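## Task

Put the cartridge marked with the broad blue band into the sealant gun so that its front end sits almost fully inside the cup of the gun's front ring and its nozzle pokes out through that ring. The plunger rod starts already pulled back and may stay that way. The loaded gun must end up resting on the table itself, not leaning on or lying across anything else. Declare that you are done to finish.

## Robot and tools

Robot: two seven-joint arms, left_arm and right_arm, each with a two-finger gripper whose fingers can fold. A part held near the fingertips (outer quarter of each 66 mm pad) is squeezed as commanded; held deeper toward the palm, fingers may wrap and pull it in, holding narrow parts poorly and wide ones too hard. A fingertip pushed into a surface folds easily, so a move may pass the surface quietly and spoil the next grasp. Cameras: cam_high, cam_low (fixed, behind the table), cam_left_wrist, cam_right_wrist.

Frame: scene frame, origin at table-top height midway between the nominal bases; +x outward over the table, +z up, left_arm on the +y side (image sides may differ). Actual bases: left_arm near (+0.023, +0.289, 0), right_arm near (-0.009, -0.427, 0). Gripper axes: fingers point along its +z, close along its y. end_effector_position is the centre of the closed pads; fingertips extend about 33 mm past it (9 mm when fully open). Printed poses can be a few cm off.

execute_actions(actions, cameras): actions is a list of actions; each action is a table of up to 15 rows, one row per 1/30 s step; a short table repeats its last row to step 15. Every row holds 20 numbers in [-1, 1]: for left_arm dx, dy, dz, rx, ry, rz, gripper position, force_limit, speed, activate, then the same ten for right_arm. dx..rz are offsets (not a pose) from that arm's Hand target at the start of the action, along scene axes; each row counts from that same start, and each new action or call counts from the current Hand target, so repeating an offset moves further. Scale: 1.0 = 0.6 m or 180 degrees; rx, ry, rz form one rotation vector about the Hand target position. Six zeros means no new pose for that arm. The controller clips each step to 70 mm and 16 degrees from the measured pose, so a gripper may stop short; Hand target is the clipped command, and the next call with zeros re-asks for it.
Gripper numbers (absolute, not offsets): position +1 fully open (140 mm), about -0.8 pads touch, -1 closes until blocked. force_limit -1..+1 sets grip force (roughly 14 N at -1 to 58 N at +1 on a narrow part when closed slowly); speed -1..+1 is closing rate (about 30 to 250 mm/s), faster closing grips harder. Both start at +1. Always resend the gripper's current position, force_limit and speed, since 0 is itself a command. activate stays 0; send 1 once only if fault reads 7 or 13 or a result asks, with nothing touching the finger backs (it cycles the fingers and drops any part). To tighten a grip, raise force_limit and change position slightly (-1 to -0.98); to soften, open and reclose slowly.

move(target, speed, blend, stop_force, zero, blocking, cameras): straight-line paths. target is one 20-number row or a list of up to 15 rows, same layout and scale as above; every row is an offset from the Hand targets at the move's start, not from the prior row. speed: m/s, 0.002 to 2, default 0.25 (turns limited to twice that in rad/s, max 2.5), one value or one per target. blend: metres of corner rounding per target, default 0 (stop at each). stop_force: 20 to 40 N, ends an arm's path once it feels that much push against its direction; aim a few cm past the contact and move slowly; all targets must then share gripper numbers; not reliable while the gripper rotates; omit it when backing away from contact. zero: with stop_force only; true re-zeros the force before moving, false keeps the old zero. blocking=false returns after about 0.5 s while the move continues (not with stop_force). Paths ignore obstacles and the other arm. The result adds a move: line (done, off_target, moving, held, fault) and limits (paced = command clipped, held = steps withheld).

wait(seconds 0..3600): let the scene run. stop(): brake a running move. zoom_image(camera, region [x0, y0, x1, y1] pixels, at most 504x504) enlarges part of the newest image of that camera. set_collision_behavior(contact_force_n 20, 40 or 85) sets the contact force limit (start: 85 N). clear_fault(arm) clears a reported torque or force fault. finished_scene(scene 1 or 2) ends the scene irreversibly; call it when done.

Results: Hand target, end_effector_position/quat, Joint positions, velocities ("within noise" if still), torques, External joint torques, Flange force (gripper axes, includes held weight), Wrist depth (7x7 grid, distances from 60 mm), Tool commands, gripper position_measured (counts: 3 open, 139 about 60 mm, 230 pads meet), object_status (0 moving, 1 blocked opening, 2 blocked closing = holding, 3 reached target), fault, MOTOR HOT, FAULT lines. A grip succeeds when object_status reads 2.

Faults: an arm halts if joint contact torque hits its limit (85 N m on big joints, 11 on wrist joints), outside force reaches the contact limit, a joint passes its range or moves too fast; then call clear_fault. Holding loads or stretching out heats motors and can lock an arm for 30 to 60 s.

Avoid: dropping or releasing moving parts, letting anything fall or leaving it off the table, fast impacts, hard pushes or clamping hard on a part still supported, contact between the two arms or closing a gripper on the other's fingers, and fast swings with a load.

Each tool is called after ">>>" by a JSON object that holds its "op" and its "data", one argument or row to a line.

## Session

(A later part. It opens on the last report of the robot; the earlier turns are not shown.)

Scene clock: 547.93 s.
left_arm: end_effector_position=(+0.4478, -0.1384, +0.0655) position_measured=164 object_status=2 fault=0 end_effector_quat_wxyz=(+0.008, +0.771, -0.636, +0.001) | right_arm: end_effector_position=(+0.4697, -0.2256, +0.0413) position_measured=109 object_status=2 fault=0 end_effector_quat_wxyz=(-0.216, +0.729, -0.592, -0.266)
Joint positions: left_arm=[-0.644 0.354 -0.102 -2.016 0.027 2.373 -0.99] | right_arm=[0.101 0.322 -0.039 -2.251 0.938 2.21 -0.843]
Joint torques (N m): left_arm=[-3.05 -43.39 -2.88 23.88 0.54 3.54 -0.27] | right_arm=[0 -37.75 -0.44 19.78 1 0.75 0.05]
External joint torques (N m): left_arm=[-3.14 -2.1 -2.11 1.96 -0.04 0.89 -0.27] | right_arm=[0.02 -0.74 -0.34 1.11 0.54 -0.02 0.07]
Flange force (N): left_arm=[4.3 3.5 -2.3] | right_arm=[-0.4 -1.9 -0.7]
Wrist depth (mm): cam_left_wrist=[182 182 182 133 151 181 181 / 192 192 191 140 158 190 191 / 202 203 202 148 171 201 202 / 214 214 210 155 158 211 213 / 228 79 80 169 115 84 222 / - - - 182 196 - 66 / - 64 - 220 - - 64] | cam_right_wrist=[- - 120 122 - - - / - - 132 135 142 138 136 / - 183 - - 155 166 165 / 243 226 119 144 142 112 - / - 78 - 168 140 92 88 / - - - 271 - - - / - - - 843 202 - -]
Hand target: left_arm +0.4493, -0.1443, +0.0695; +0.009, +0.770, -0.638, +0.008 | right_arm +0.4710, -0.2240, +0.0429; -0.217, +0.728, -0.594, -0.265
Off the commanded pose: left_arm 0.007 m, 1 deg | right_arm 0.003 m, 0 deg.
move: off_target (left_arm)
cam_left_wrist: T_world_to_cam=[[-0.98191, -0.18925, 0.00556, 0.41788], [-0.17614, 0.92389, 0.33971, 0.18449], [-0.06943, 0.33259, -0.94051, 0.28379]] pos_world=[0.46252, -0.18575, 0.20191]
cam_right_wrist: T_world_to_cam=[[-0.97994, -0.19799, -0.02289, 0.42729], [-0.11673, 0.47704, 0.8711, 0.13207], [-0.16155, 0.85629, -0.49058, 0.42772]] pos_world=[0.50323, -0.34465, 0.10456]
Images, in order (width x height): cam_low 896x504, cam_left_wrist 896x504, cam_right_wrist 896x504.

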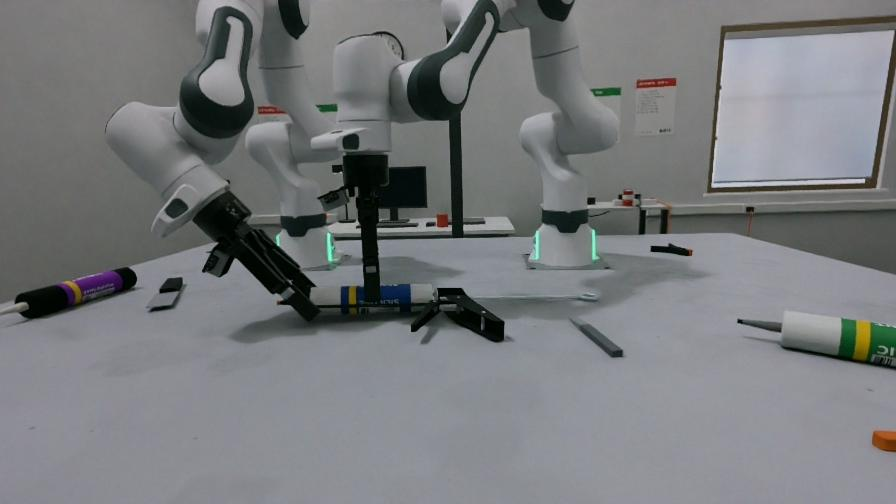

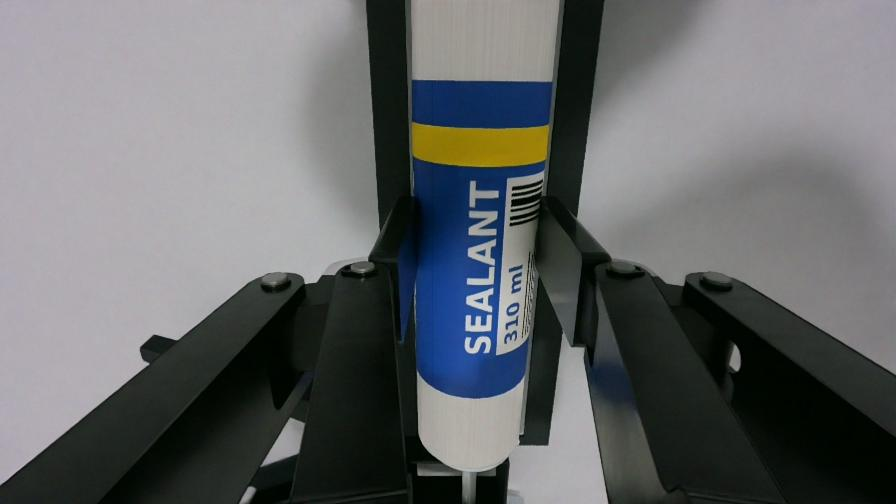

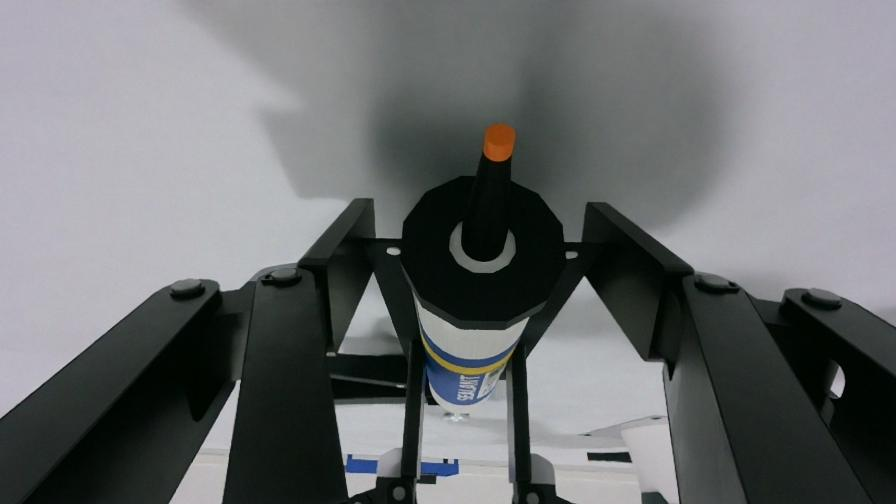

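>>> {"op": "move", "data": {
  "target": [0.0041, -0.0213, 0.001, 0, 0, 0, -1, 0.05, -1, 0, 0, 0, 0, 0, 0, 0, -1, -0.1, -1, 0],
  "speed": 0.02,
  "stop_force": 30,
  "cameras": ["cam_left_wrist", "cam_right_wrist", "cam_low"]
}}

>>> {"op": "zoom_image", "data": {
  "camera": "cam_low",
  "region": [280, 270, 360, 330]
}}

>>> {"op": "zoom_image", "data": {
  "camera": "cam_low",
  "region": [400, 270, 480, 320]
}}

>>> {"op": "zoom_image", "data": {
  "camera": "cam_right_wrist",
  "region": [390, 160, 570, 350]
}}

Scene clock: 564.33 s.
left_arm: end_effector_position=(+0.4507, -0.1448, +0.0638) position_measured=164 object_status=2 fault=0 end_effector_quat_wxyz=(+0.006, +0.772, -0.635, -0.004) | right_arm: end_effector_position=(+0.4731, -0.2312, +0.0404) position_measured=109 object_status=2 fault=0 end_effector_quat_wxyz=(-0.216, +0.728, -0.597, -0.261)
Joint positions: left_arm=[-0.651 0.382 -0.101 -1.975 0.034 2.349 -1.004] | right_arm=[0.1 0.322 -0.045 -2.251 0.938 2.217 -0.843]
Joint torques (N m): left_arm=[-4.86 -44.86 -5 25.54 -0.01 4.65 -0.34] | right_arm=[2.25 -37.74 2.53 19.92 1.37 -0.29 0.04]
External joint torques (N m): left_arm=[-4.99 -2.71 -4.22 3.53 -0.59 2.02 -0.34] | right_arm=[2.29 -0.75 2.71 1.22 0.92 -1.09 0.06]
Flange force (N): left_arm=[8.7 4.4 -1.8] | right_arm=[-4.0 -3.0 2.3]
Wrist depth (mm): cam_left_wrist=[180 179 176 132 150 179 179 / 189 189 188 139 163 188 189 / 200 197 200 148 172 200 200 / 213 207 207 156 158 209 212 / 223 80 80 169 115 84 223 / - - - 183 199 - 66 / - 64 - 221 - - 64] | cam_right_wrist=[- - - 121 113 113 - / 144 - - 134 137 - 136 / - 183 - - - - - / - 211 135 142 144 102 - / - 78 136 169 141 92 88 / - - 396 269 382 - - / - - - 966 - - -]
Hand target: left_arm +0.4518, -0.1571, +0.0701; +0.009, +0.770, -0.638, +0.008 | right_arm +0.4710, -0.2240, +0.0429; -0.217, +0.728, -0.594, -0.265
Off the commanded pose: left_arm 0.014 m, 1 deg | right_arm 0.008 m, 1 deg.
move: off_target (left_arm)
cam_left_wrist: T_world_to_cam=[[-0.98115, -0.193, 0.0092, 0.41844], [-0.17764, 0.91972, 0.35008, 0.19101], [-0.07603, 0.34185, -0.93667, 0.28863]] pos_world=[0.46643, -0.19359, 0.19963]
cam_right_wrist: T_world_to_cam=[[-0.98182, -0.18793, -0.02655, 0.43287], [-0.11613, 0.48419, 0.86722, 0.13746], [-0.15012, 0.85454, -0.49721, 0.42708]] pos_world=[0.50508, -0.35017, 0.10463]
Images, in order (width x height): cam_low 896x504, cam_left_wrist 896x504, cam_right_wrist 896x504.

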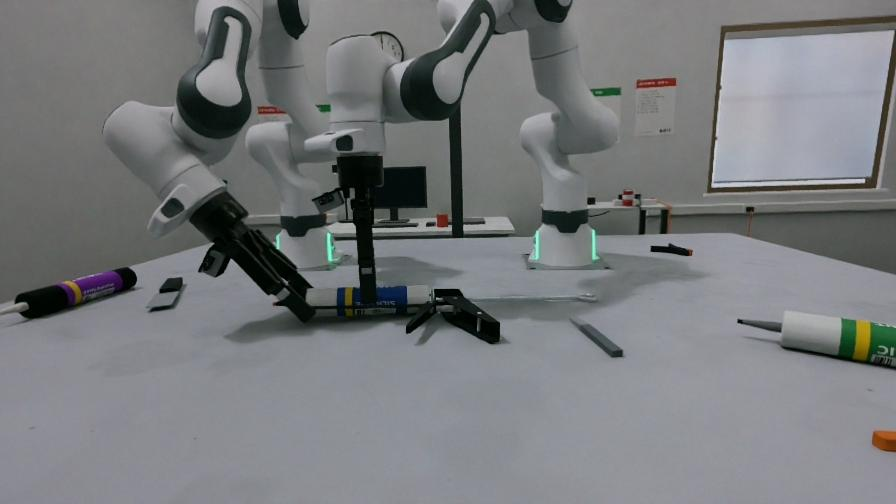

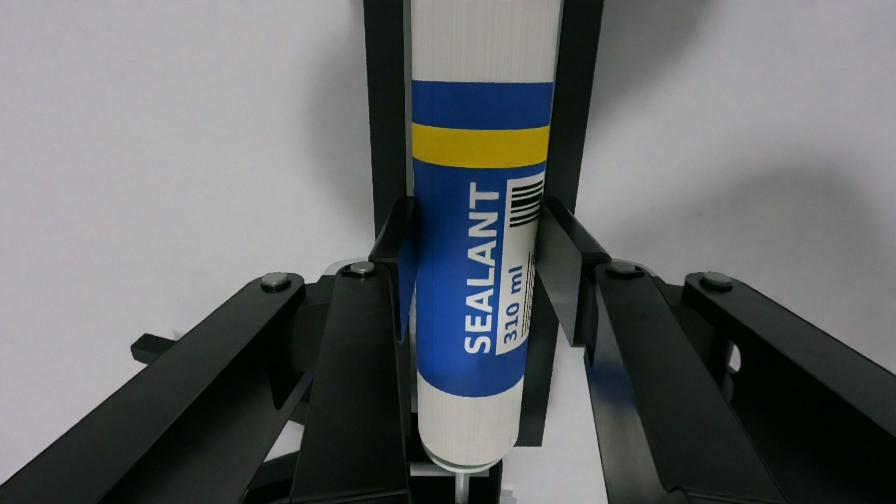

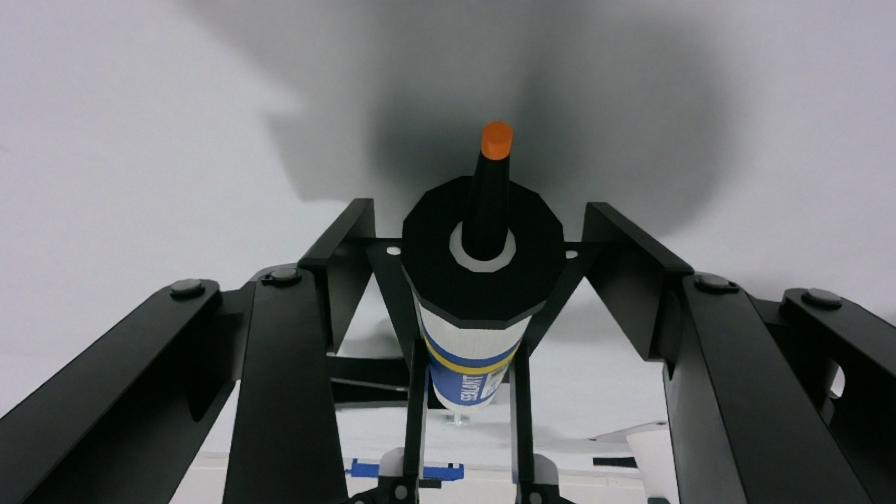

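Scaled by 6.300 from the camera's image (finer frame: 1280x720).

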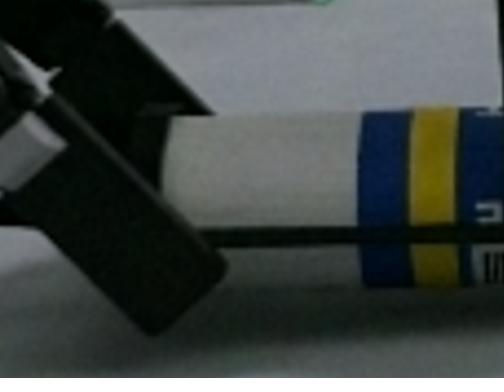

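Scaled by 6.300 from the camera's image (finer frame: 1280x720).

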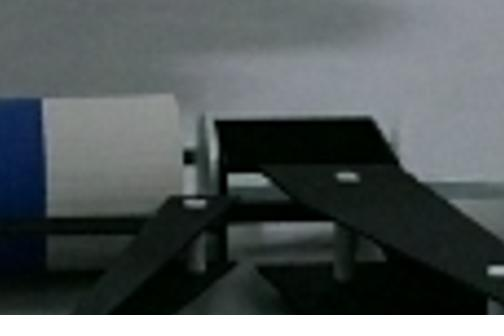

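Scaled by 2.653 from the camera's image (finer frame: 1280x720).

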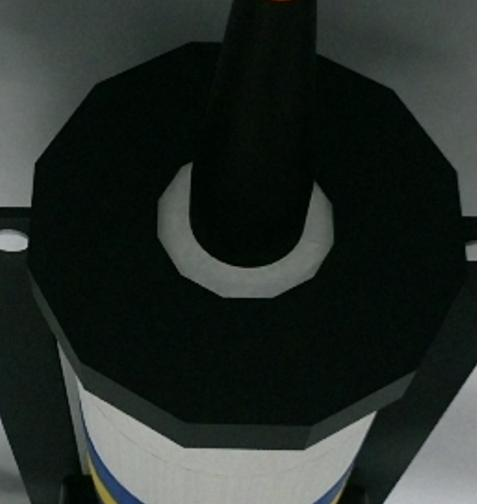

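>>> {"op": "zoom_image", "data": {
  "camera": "cam_left_wrist",
  "region": [390, 400, 530, 504]
}}

>>> {"op": "zoom_image", "data": {
  "camera": "cam_low",
  "region": [290, 265, 450, 325]
}}

Scaled by 3.600 from the camera's image (finer frame: 1280x720).

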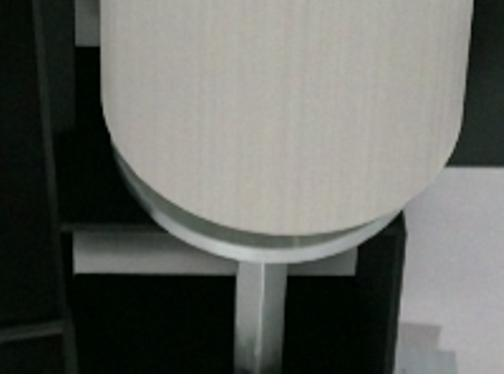

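Scaled by 3.150 from the camera's image (finer frame: 1280x720).

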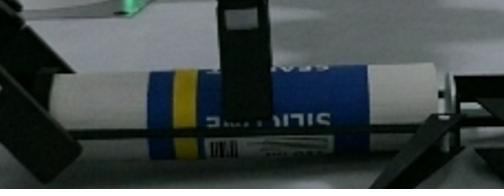

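>>> {"op": "move", "data": {
  "target": [0.0022, -0.0131, 0.0015, 0, 0, 0, -1, 0.05, -1, 0, 0, 0, 0, 0, 0, 0, -1, -0.1, -1, 0],
  "speed": 0.02,
  "stop_force": 20,
  "cameras": ["cam_left_wrist", "cam_right_wrist", "cam_low"]
}}

>>> {"op": "zoom_image", "data": {
  "camera": "cam_low",
  "region": [275, 270, 355, 330]
}}

>>> {"op": "zoom_image", "data": {
  "camera": "cam_low",
  "region": [395, 270, 475, 320]
}}

>>> {"op": "zoom_image", "data": {
  "camera": "cam_right_wrist",
  "region": [390, 160, 570, 350]
}}

Scene clock: 604.37 s.
left_arm: end_effector_position=(+0.4528, -0.1485, +0.0634) position_measured=164 object_status=2 fault=0 end_effector_quat_wxyz=(+0.005, +0.773, -0.635, -0.007) | right_arm: end_effector_position=(+0.4752, -0.2345, +0.0399) position_measured=109 object_status=2 fault=0 end_effector_quat_wxyz=(-0.216, +0.727, -0.599, -0.258)
Joint positions: left_arm=[-0.655 0.398 -0.101 -1.95 0.039 2.332 -1.011] | right_arm=[0.098 0.322 -0.048 -2.251 0.938 2.222 -0.843]
Joint torques (N m): left_arm=[-6.19 -45.55 -6.48 26.56 -0.51 5.3 -0.42] | right_arm=[3.37 -37.88 4.36 20.02 1.42 -0.89 0.13]
External joint torques (N m): left_arm=[-6.15 -2.66 -5.5 4.33 -1.1 2.68 -0.42] | right_arm=[3.26 -0.71 4.45 1.18 0.98 -1.71 0.15]
Flange force (N): left_arm=[11.8 4.6 -0.9] | right_arm=[-5.9 -3.6 3.4]
Wrist depth (mm): cam_left_wrist=[179 178 178 131 148 178 179 / 188 188 186 139 163 188 188 / 199 200 197 148 172 199 199 / 211 212 206 156 158 209 210 / 226 - 80 169 115 84 223 / - - - 184 202 - 66 / - 64 - 235 - - 64] | cam_right_wrist=[122 - 119 - 117 - - / - - - - 137 135 - / - - - - - 172 163 / - - 119 144 144 188 199 / - 78 - 173 159 92 88 / - - 396 246 518 - - / - - - 203 203 - -]
Hand target: left_arm +0.4531, -0.1649, +0.0710; +0.009, +0.770, -0.638, +0.008 | right_arm +0.4710, -0.2240, +0.0429; -0.217, +0.728, -0.594, -0.265
Off the commanded pose: left_arm 0.018 m, 2 deg | right_arm 0.012 m, 1 deg.
move: off_target (left_arm)
cam_left_wrist: T_world_to_cam=[[-0.98095, -0.19399, 0.01067, 0.41945], [-0.17753, 0.9173, 0.35643, 0.19406], [-0.07893, 0.34774, -0.93426, 0.29176]] pos_world=[0.46894, -0.1981, 0.19894]
cam_right_wrist: T_world_to_cam=[[-0.98292, -0.18179, -0.02876, 0.43631], [-0.11561, 0.48822, 0.86503, 0.14059], [-0.14321, 0.85358, -0.50089, 0.42662]] pos_world=[0.5062, -0.35347, 0.10462]
Images, in order (width x height): cam_low 896x504, cam_left_wrist 896x504, cam_right_wrist 896x504.

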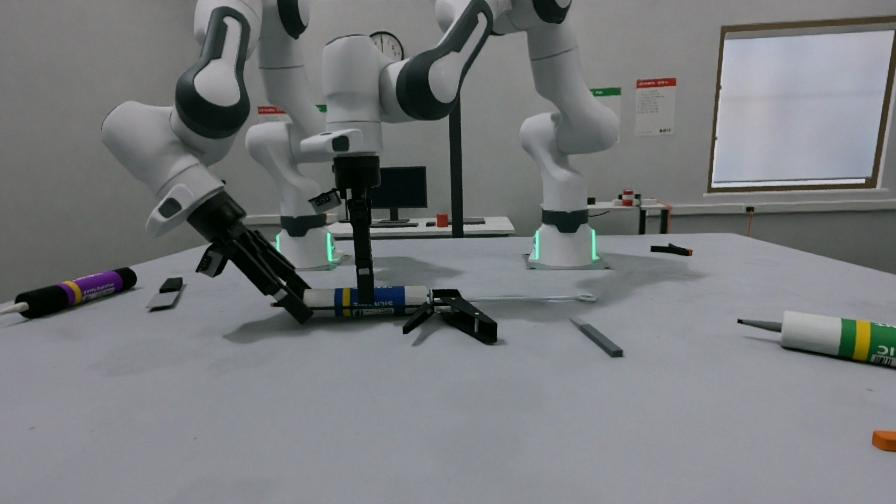

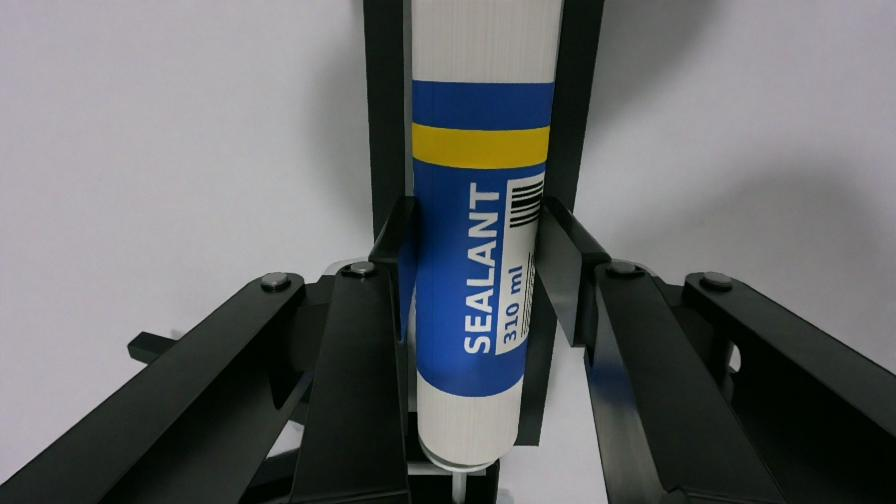

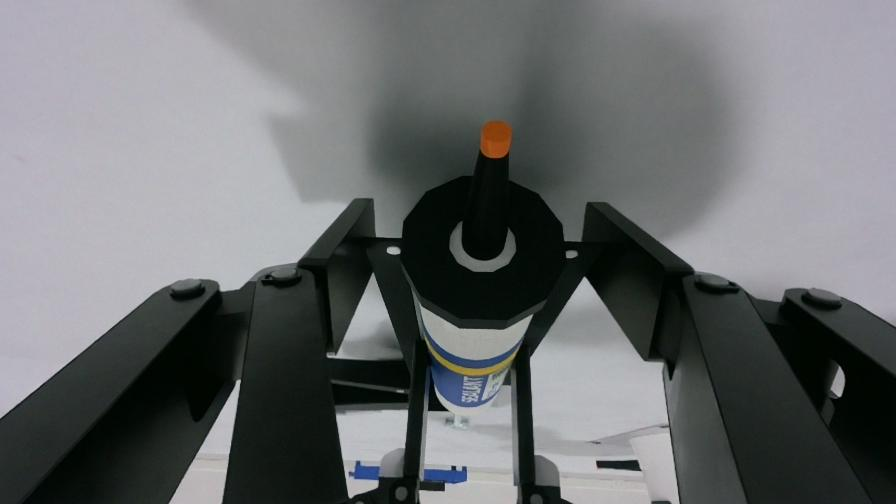

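Scaled by 6.300 from the camera's image (finer frame: 1280x720).

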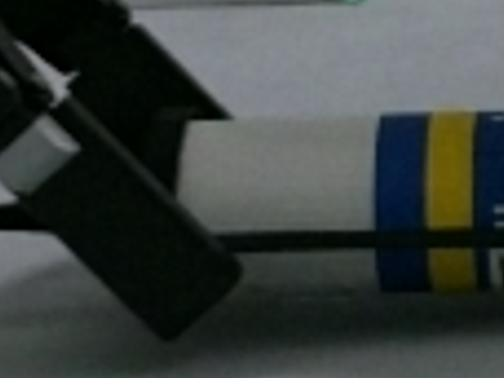

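Scaled by 6.300 from the camera's image (finer frame: 1280x720).

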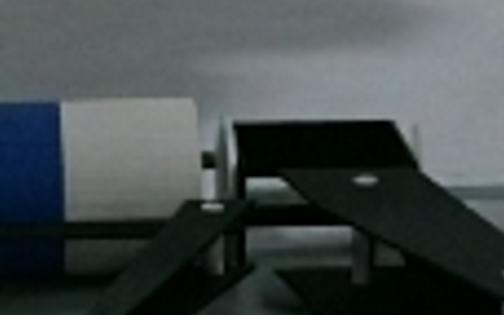

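Scaled by 2.653 from the camera's image (finer frame: 1280x720).

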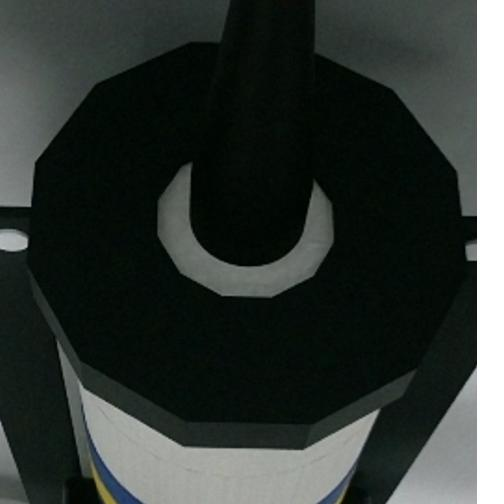

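>>> {"op": "move", "data": {
  "target": [
    [-0.0005, 0.0273, -0.0107, 0, 0, 0, -1, 0.05, -1, 0, 0.007, -0.0175, -0.005, 0, 0, 0, -1, -0.1, -1, 0],
    [-0.0005, 0.0273, -0.0107, 0, 0, 0, 0.1, 0.05, -0.9, 0, 0.007, -0.0175, -0.005, 0, 0, 0, -1, -0.1, -1, 0],
    [-0.0005, 0.0273, 0.12, 0, 0, 0, 0.1, 0.05, -0.9, 0, 0.007, -0.0175, -0.01, 0, 0, 0, -1, -0.1, -1, 0]
  ],
  "speed": [0.04, 0.05, 0.1],
  "cameras": ["cam_left_wrist", "cam_right_wrist", "cam_low"]
}}

>>> {"op": "zoom_image", "data": {
  "camera": "cam_low",
  "region": [275, 270, 355, 330]
}}

>>> {"op": "zoom_image", "data": {
  "camera": "cam_low",
  "region": [395, 270, 475, 320]
}}

>>> {"op": "zoom_image", "data": {
  "camera": "cam_right_wrist",
  "region": [390, 160, 570, 350]
}}

Scene clock: 644.77 s.
left_arm: end_effector_position=(+0.4535, -0.1489, +0.1430) position_measured=117 object_status=3 fault=0 end_effector_quat_wxyz=(+0.008, +0.771, -0.637, +0.009) | right_arm: end_effector_position=(+0.4751, -0.2349, +0.0372) position_measured=109 object_status=2 fault=0 end_effector_quat_wxyz=(-0.215, +0.725, -0.598, -0.265)
Joint positions: left_arm=[-0.639 0.26 -0.116 -1.937 0.021 2.215 -0.994] | right_arm=[0.091 0.339 -0.048 -2.236 0.935 2.205 -0.843]
Joint velocities: left_arm=[-0.002 0 0 0 -0.002 -0.004 0.002] | right_arm=[within noise]
Joint torques (N m): left_arm=[-0.46 -39.98 -1.74 22.3 0.4 2.44 0.06] | right_arm=[-1.28 -37.18 -0.7 19.5 0.38 0.52 -0.53]
External joint torques (N m): left_arm=[-0.33 0.23 -0.87 -1.42 -0.26 -0.28 0.06] | right_arm=[-1.25 0.31 -0.5 0.83 -0.08 -0.25 -0.51]
Flange force (N): left_arm=[-3.7 3.3 0.9] | right_arm=[3.6 -2.9 -1.0]
Wrist depth (mm): cam_left_wrist=[249 255 255 208 227 251 249 / - 270 267 221 258 263 261 / - 283 277 236 275 - 277 / - - 128 252 166 291 293 / - 91 84 271 144 83 78 / - - 293 304 - - 73 / - - - 359 350 - 66] | cam_right_wrist=[117 120 - 114 - - - / 139 132 140 - - 133 - / 162 - 159 - 155 - - / 206 - 119 144 144 111 - / - 78 137 175 141 92 88 / - - 391 326 - - - / - - - 3268 - - -]
Hand target: left_arm +0.4528, -0.1485, +0.1430; +0.009, +0.770, -0.638, +0.008 | right_arm +0.4752, -0.2345, +0.0369; -0.217, +0.728, -0.594, -0.265
Off the commanded pose: left_arm 0.001 m, 0 deg | right_arm 0.000 m, 1 deg.
move: done
cam_left_wrist: T_world_to_cam=[[-0.98199, -0.18885, -0.00549, 0.42279], [-0.18008, 0.92681, 0.32954, 0.17261], [-0.05714, 0.32459, -0.94413, 0.35431]] pos_world=[0.4665, -0.19514, 0.27995]
cam_right_wrist: T_world_to_cam=[[-0.98255, -0.18518, -0.0176, 0.43474], [-0.10621, 0.48079, 0.87038, 0.13668], [-0.15271, 0.85706, -0.49207, 0.43058]] pos_world=[0.50743, -0.35424, 0.10056]
Images, in order (width x height): cam_low 896x504, cam_left_wrist 896x504, cam_right_wrist 896x504.

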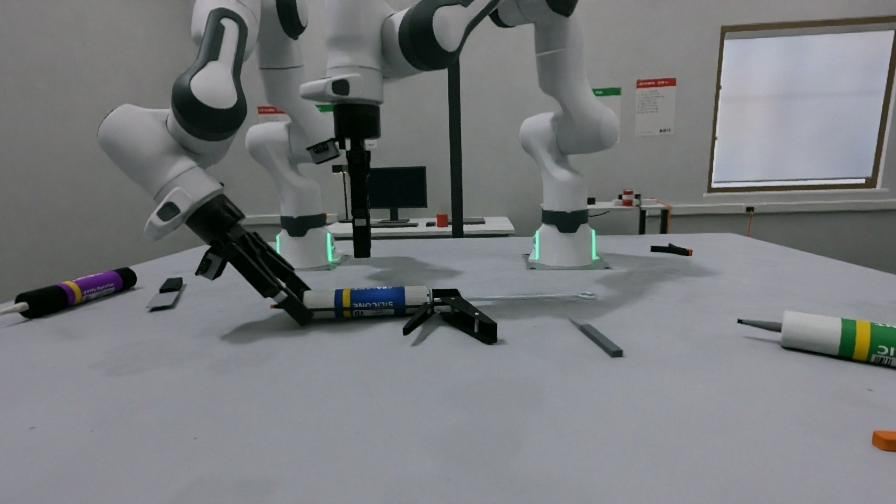

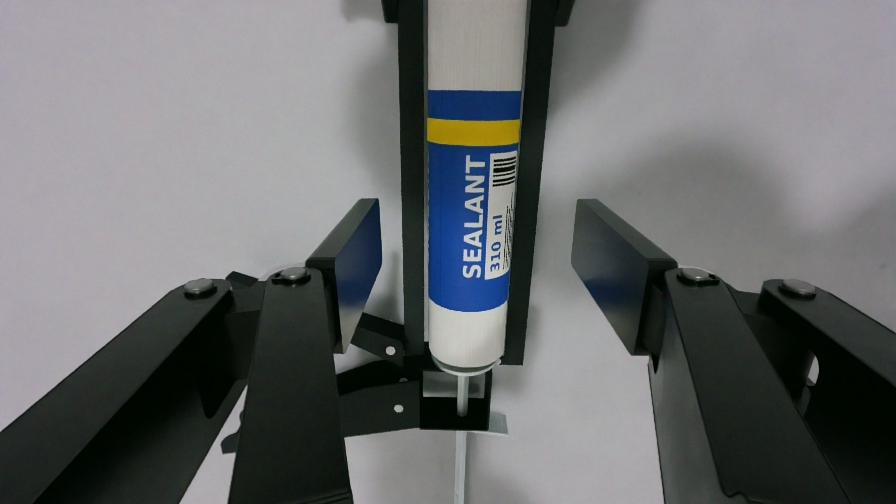

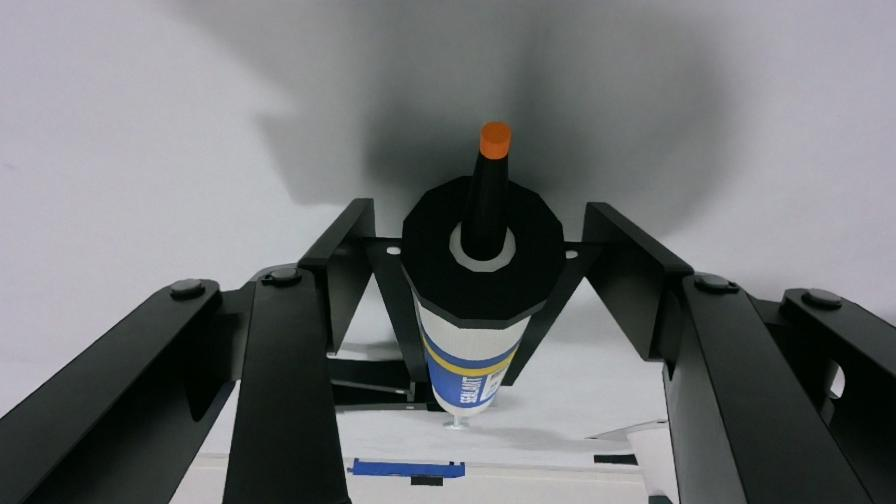

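Scaled by 6.300 from the camera's image (finer frame: 1280x720).

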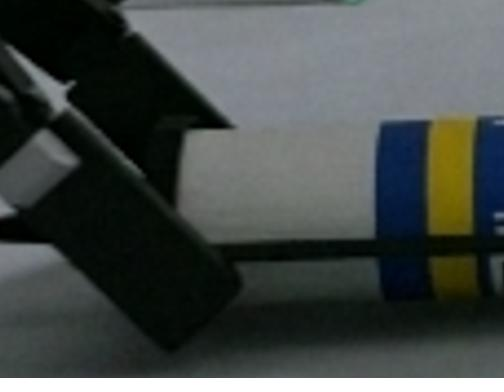

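Scaled by 6.300 from the camera's image (finer frame: 1280x720).

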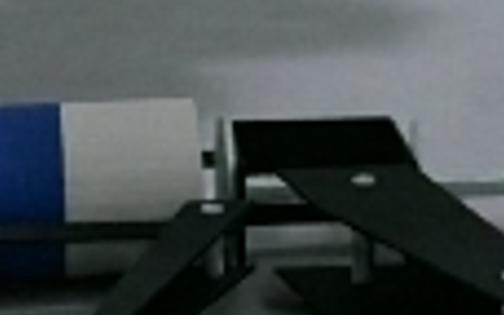

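Scaled by 2.653 from the camera's image (finer frame: 1280x720).

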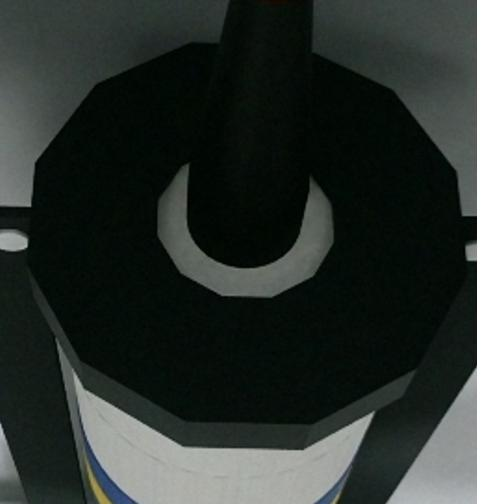

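>>> {"op": "zoom_image", "data": {
  "camera": "cam_left_wrist",
  "region": [380, 285, 560, 445]
}}

Scaled by 2.800 from the camera's image (finer frame: 1280x720).

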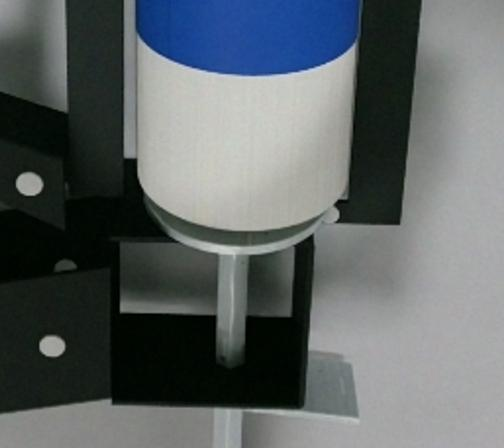

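>>> {"op": "move", "data": {
  "target": [
    [0, 0, 0.03, 0, 0, 0, 0.1, 0.05, -0.9, 0, 0, 0, -0.0033, 0, 0, 0, -1, -0.1, -1, 0],
    [0, 0, 0.03, 0, 0, 0, 0.1, 0.05, -0.9, 0, 0, 0, -0.0033, 0, 0, 0, 0.75, -0.1, -0.8, 0],
    [0, 0.05, 0.15, 0, 0, 0, 0.1, 0.05, -0.9, 0, 0.022, -0.105, 0.1277, 0, 0, 0, 0.75, -0.1, -0.8, 0]
  ],
  "speed": [0.05, 0.05, 0.12],
  "cameras": ["all"]
}}

>>> {"op": "zoom_image", "data": {
  "camera": "cam_low",
  "region": [260, 265, 440, 335]
}}

>>> {"op": "zoom_image", "data": {
  "camera": "cam_high",
  "region": [330, 170, 520, 290]
}}

>>> {"op": "zoom_image", "data": {
  "camera": "cam_right_wrist",
  "region": [360, 60, 600, 360]
}}

Scene clock: 669.70 s.
left_arm: end_effector_position=(+0.4531, -0.1192, +0.2328) position_measured=117 object_status=3 fault=0 end_effector_quat_wxyz=(+0.008, +0.771, -0.637, +0.009) | right_arm: end_effector_position=(+0.4885, -0.2974, +0.1125) position_measured=35 object_status=3 fault=0 end_effector_quat_wxyz=(-0.218, +0.730, -0.592, -0.264)
Joint positions: left_arm=[-0.607 0.111 -0.11 -1.899 -0.002 2.028 -0.946] | right_arm=[0.026 0.218 -0.133 -2.185 0.788 2.017 -0.787]
Joint velocities: left_arm=[0 0.001 0 -0.001 -0.001 -0.002 0.004] | right_arm=[0.001 0 0.001 0 -0.001 -0.003 0.005]
Joint torques (N m): left_arm=[-0.49 -36.2 -1.02 23.4 0.46 2.45 0.08] | right_arm=[-1.03 -35.98 -2.26 21.93 0.24 0.59 0.15]
External joint torques (N m): left_arm=[-0.45 0.36 -0.69 -1.49 -0.26 -0.28 0.07] | right_arm=[-1.21 0.08 -1.85 0.92 -0.68 -0.26 0.17]
Flange force (N): left_arm=[-3.3 3.3 2.0] | right_arm=[2.7 -2.9 -4.5]
Wrist depth (mm): cam_left_wrist=[- 338 338 295 329 330 336 / 361 357 348 313 340 345 347 / 371 374 - 329 369 371 367 / - 391 128 361 166 379 382 / - 91 79 375 - 83 78 / - - 67 446 - - 73 / - - - 472 - - 66] | cam_right_wrist=[207 - 196 - 198 - - / 238 - 235 - 225 232 233 / - 302 285 239 277 273 - / - 109 134 301 337 134 - / - 83 502 420 - 116 - / - - 650 974 812 719 - / - - - - 3458 688 -]
Hand target: left_arm +0.4528, -0.1185, +0.2330; +0.009, +0.770, -0.638, +0.008 | right_arm +0.4884, -0.2975, +0.1136; -0.217, +0.728, -0.594, -0.265
Off the commanded pose: left_arm 0.001 m, 0 deg | right_arm 0.001 m, 0 deg.
move: done
cam_left_wrist: T_world_to_cam=[[-0.98196, -0.18905, -0.00506, 0.42827], [-0.18008, 0.92655, 0.33026, 0.11521], [-0.05774, 0.32521, -0.94388, 0.42975]] pos_world=[0.4661, -0.16554, 0.36975]
cam_right_wrist: T_world_to_cam=[[-0.9801, -0.1964, -0.02882, 0.43433], [-0.12102, 0.47612, 0.87101, 0.1084], [-0.15734, 0.85717, -0.49042, 0.52537]] pos_world=[0.52146, -0.41664, 0.17575]

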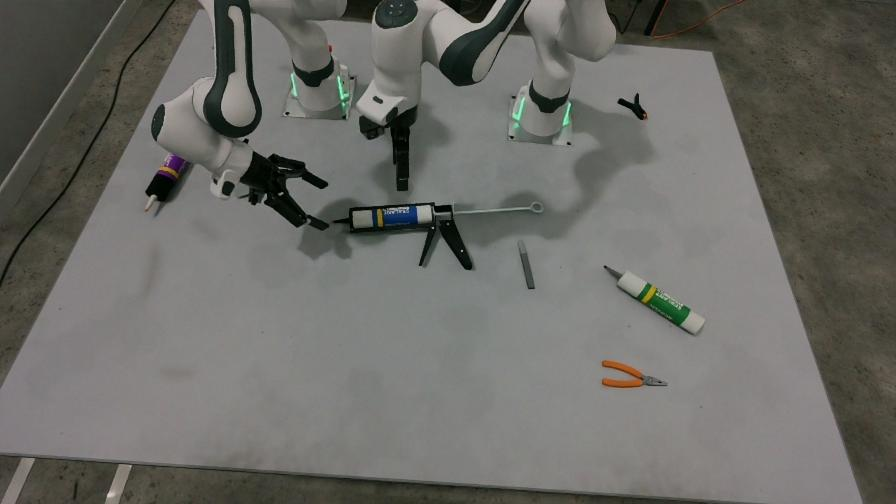

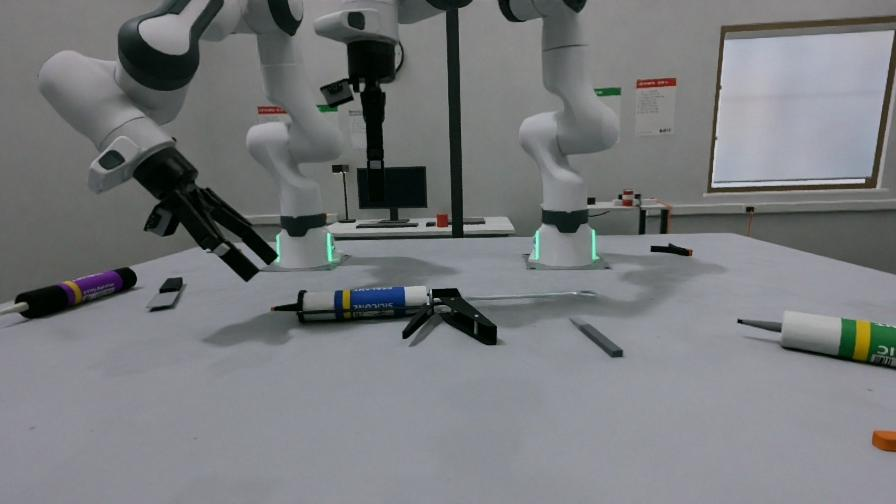

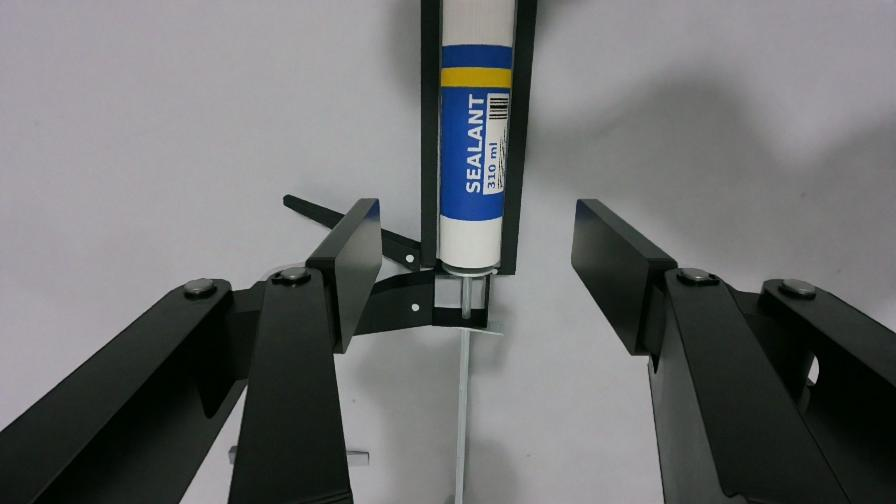

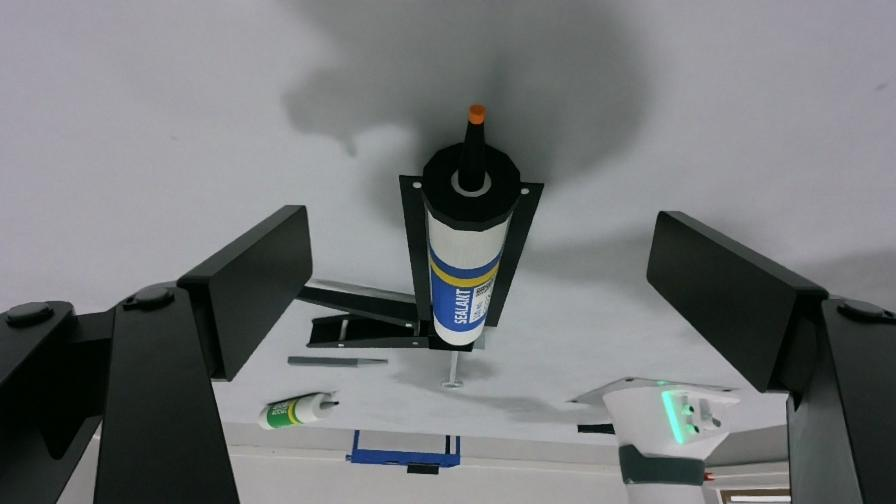

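Scaled by 2.800 from the camera's image (finer frame: 1280x720).

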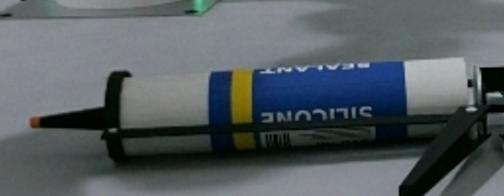

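Scaled by 2.653 from the camera's image (finer frame: 1280x720).

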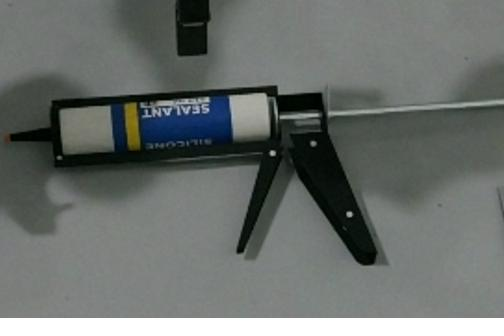

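Scaled by 1.680 from the camera's image (finer frame: 1280x720).

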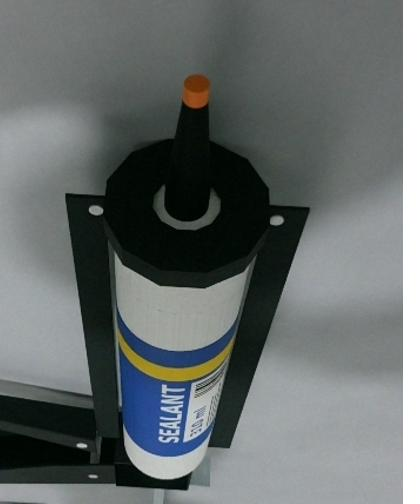

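>>> {"op": "zoom_image", "data": {
  "camera": "cam_low",
  "region": [280, 275, 350, 330]
}}

>>> {"op": "zoom_image", "data": {
  "camera": "cam_low",
  "region": [395, 270, 475, 320]
}}

>>> {"op": "zoom_image", "data": {
  "camera": "cam_high",
  "region": [340, 195, 440, 245]
}}

Scaled by 7.200 from the camera's image (finer frame: 1280x720).

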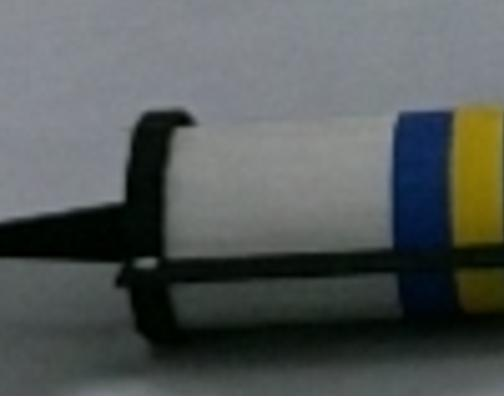

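Scaled by 6.300 from the camera's image (finer frame: 1280x720).

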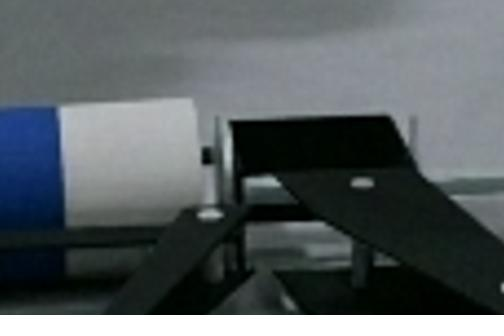

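Scaled by 5.040 from the camera's image (finer frame: 1280x720).

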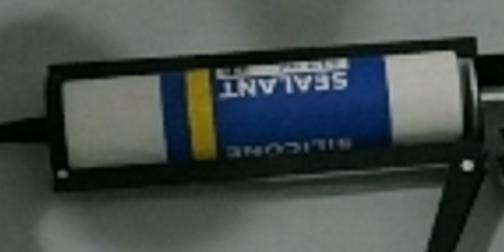

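>>> {"op": "zoom_image", "data": {
  "camera": "cam_left_wrist",
  "region": [400, 200, 540, 340]
}}

>>> {"op": "zoom_image", "data": {
  "camera": "cam_right_wrist",
  "region": [410, 120, 530, 260]
}}

Scaled by 3.600 from the camera's image (finer frame: 1280x720).

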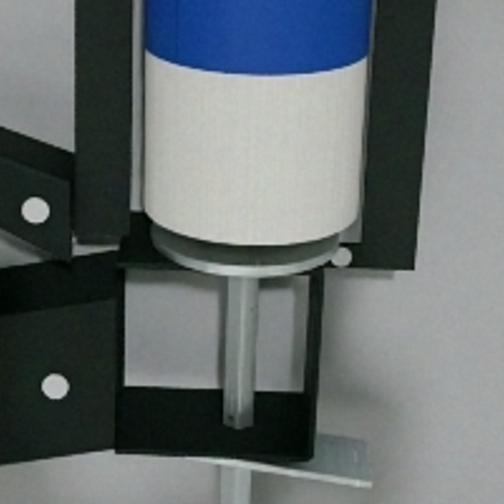

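Scaled by 3.600 from the camera's image (finer frame: 1280x720).

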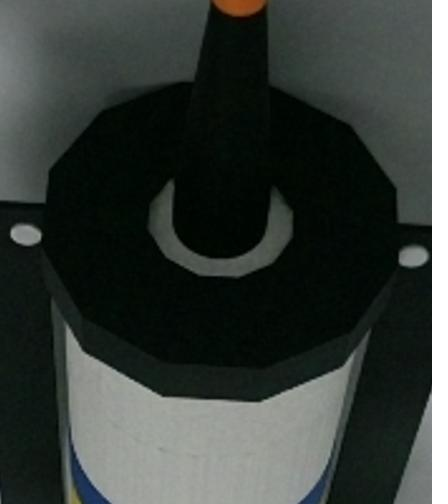

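>>> {"op": "finished_scene", "data": {
  "scene": 2
}}

The scene is finished: the task was done.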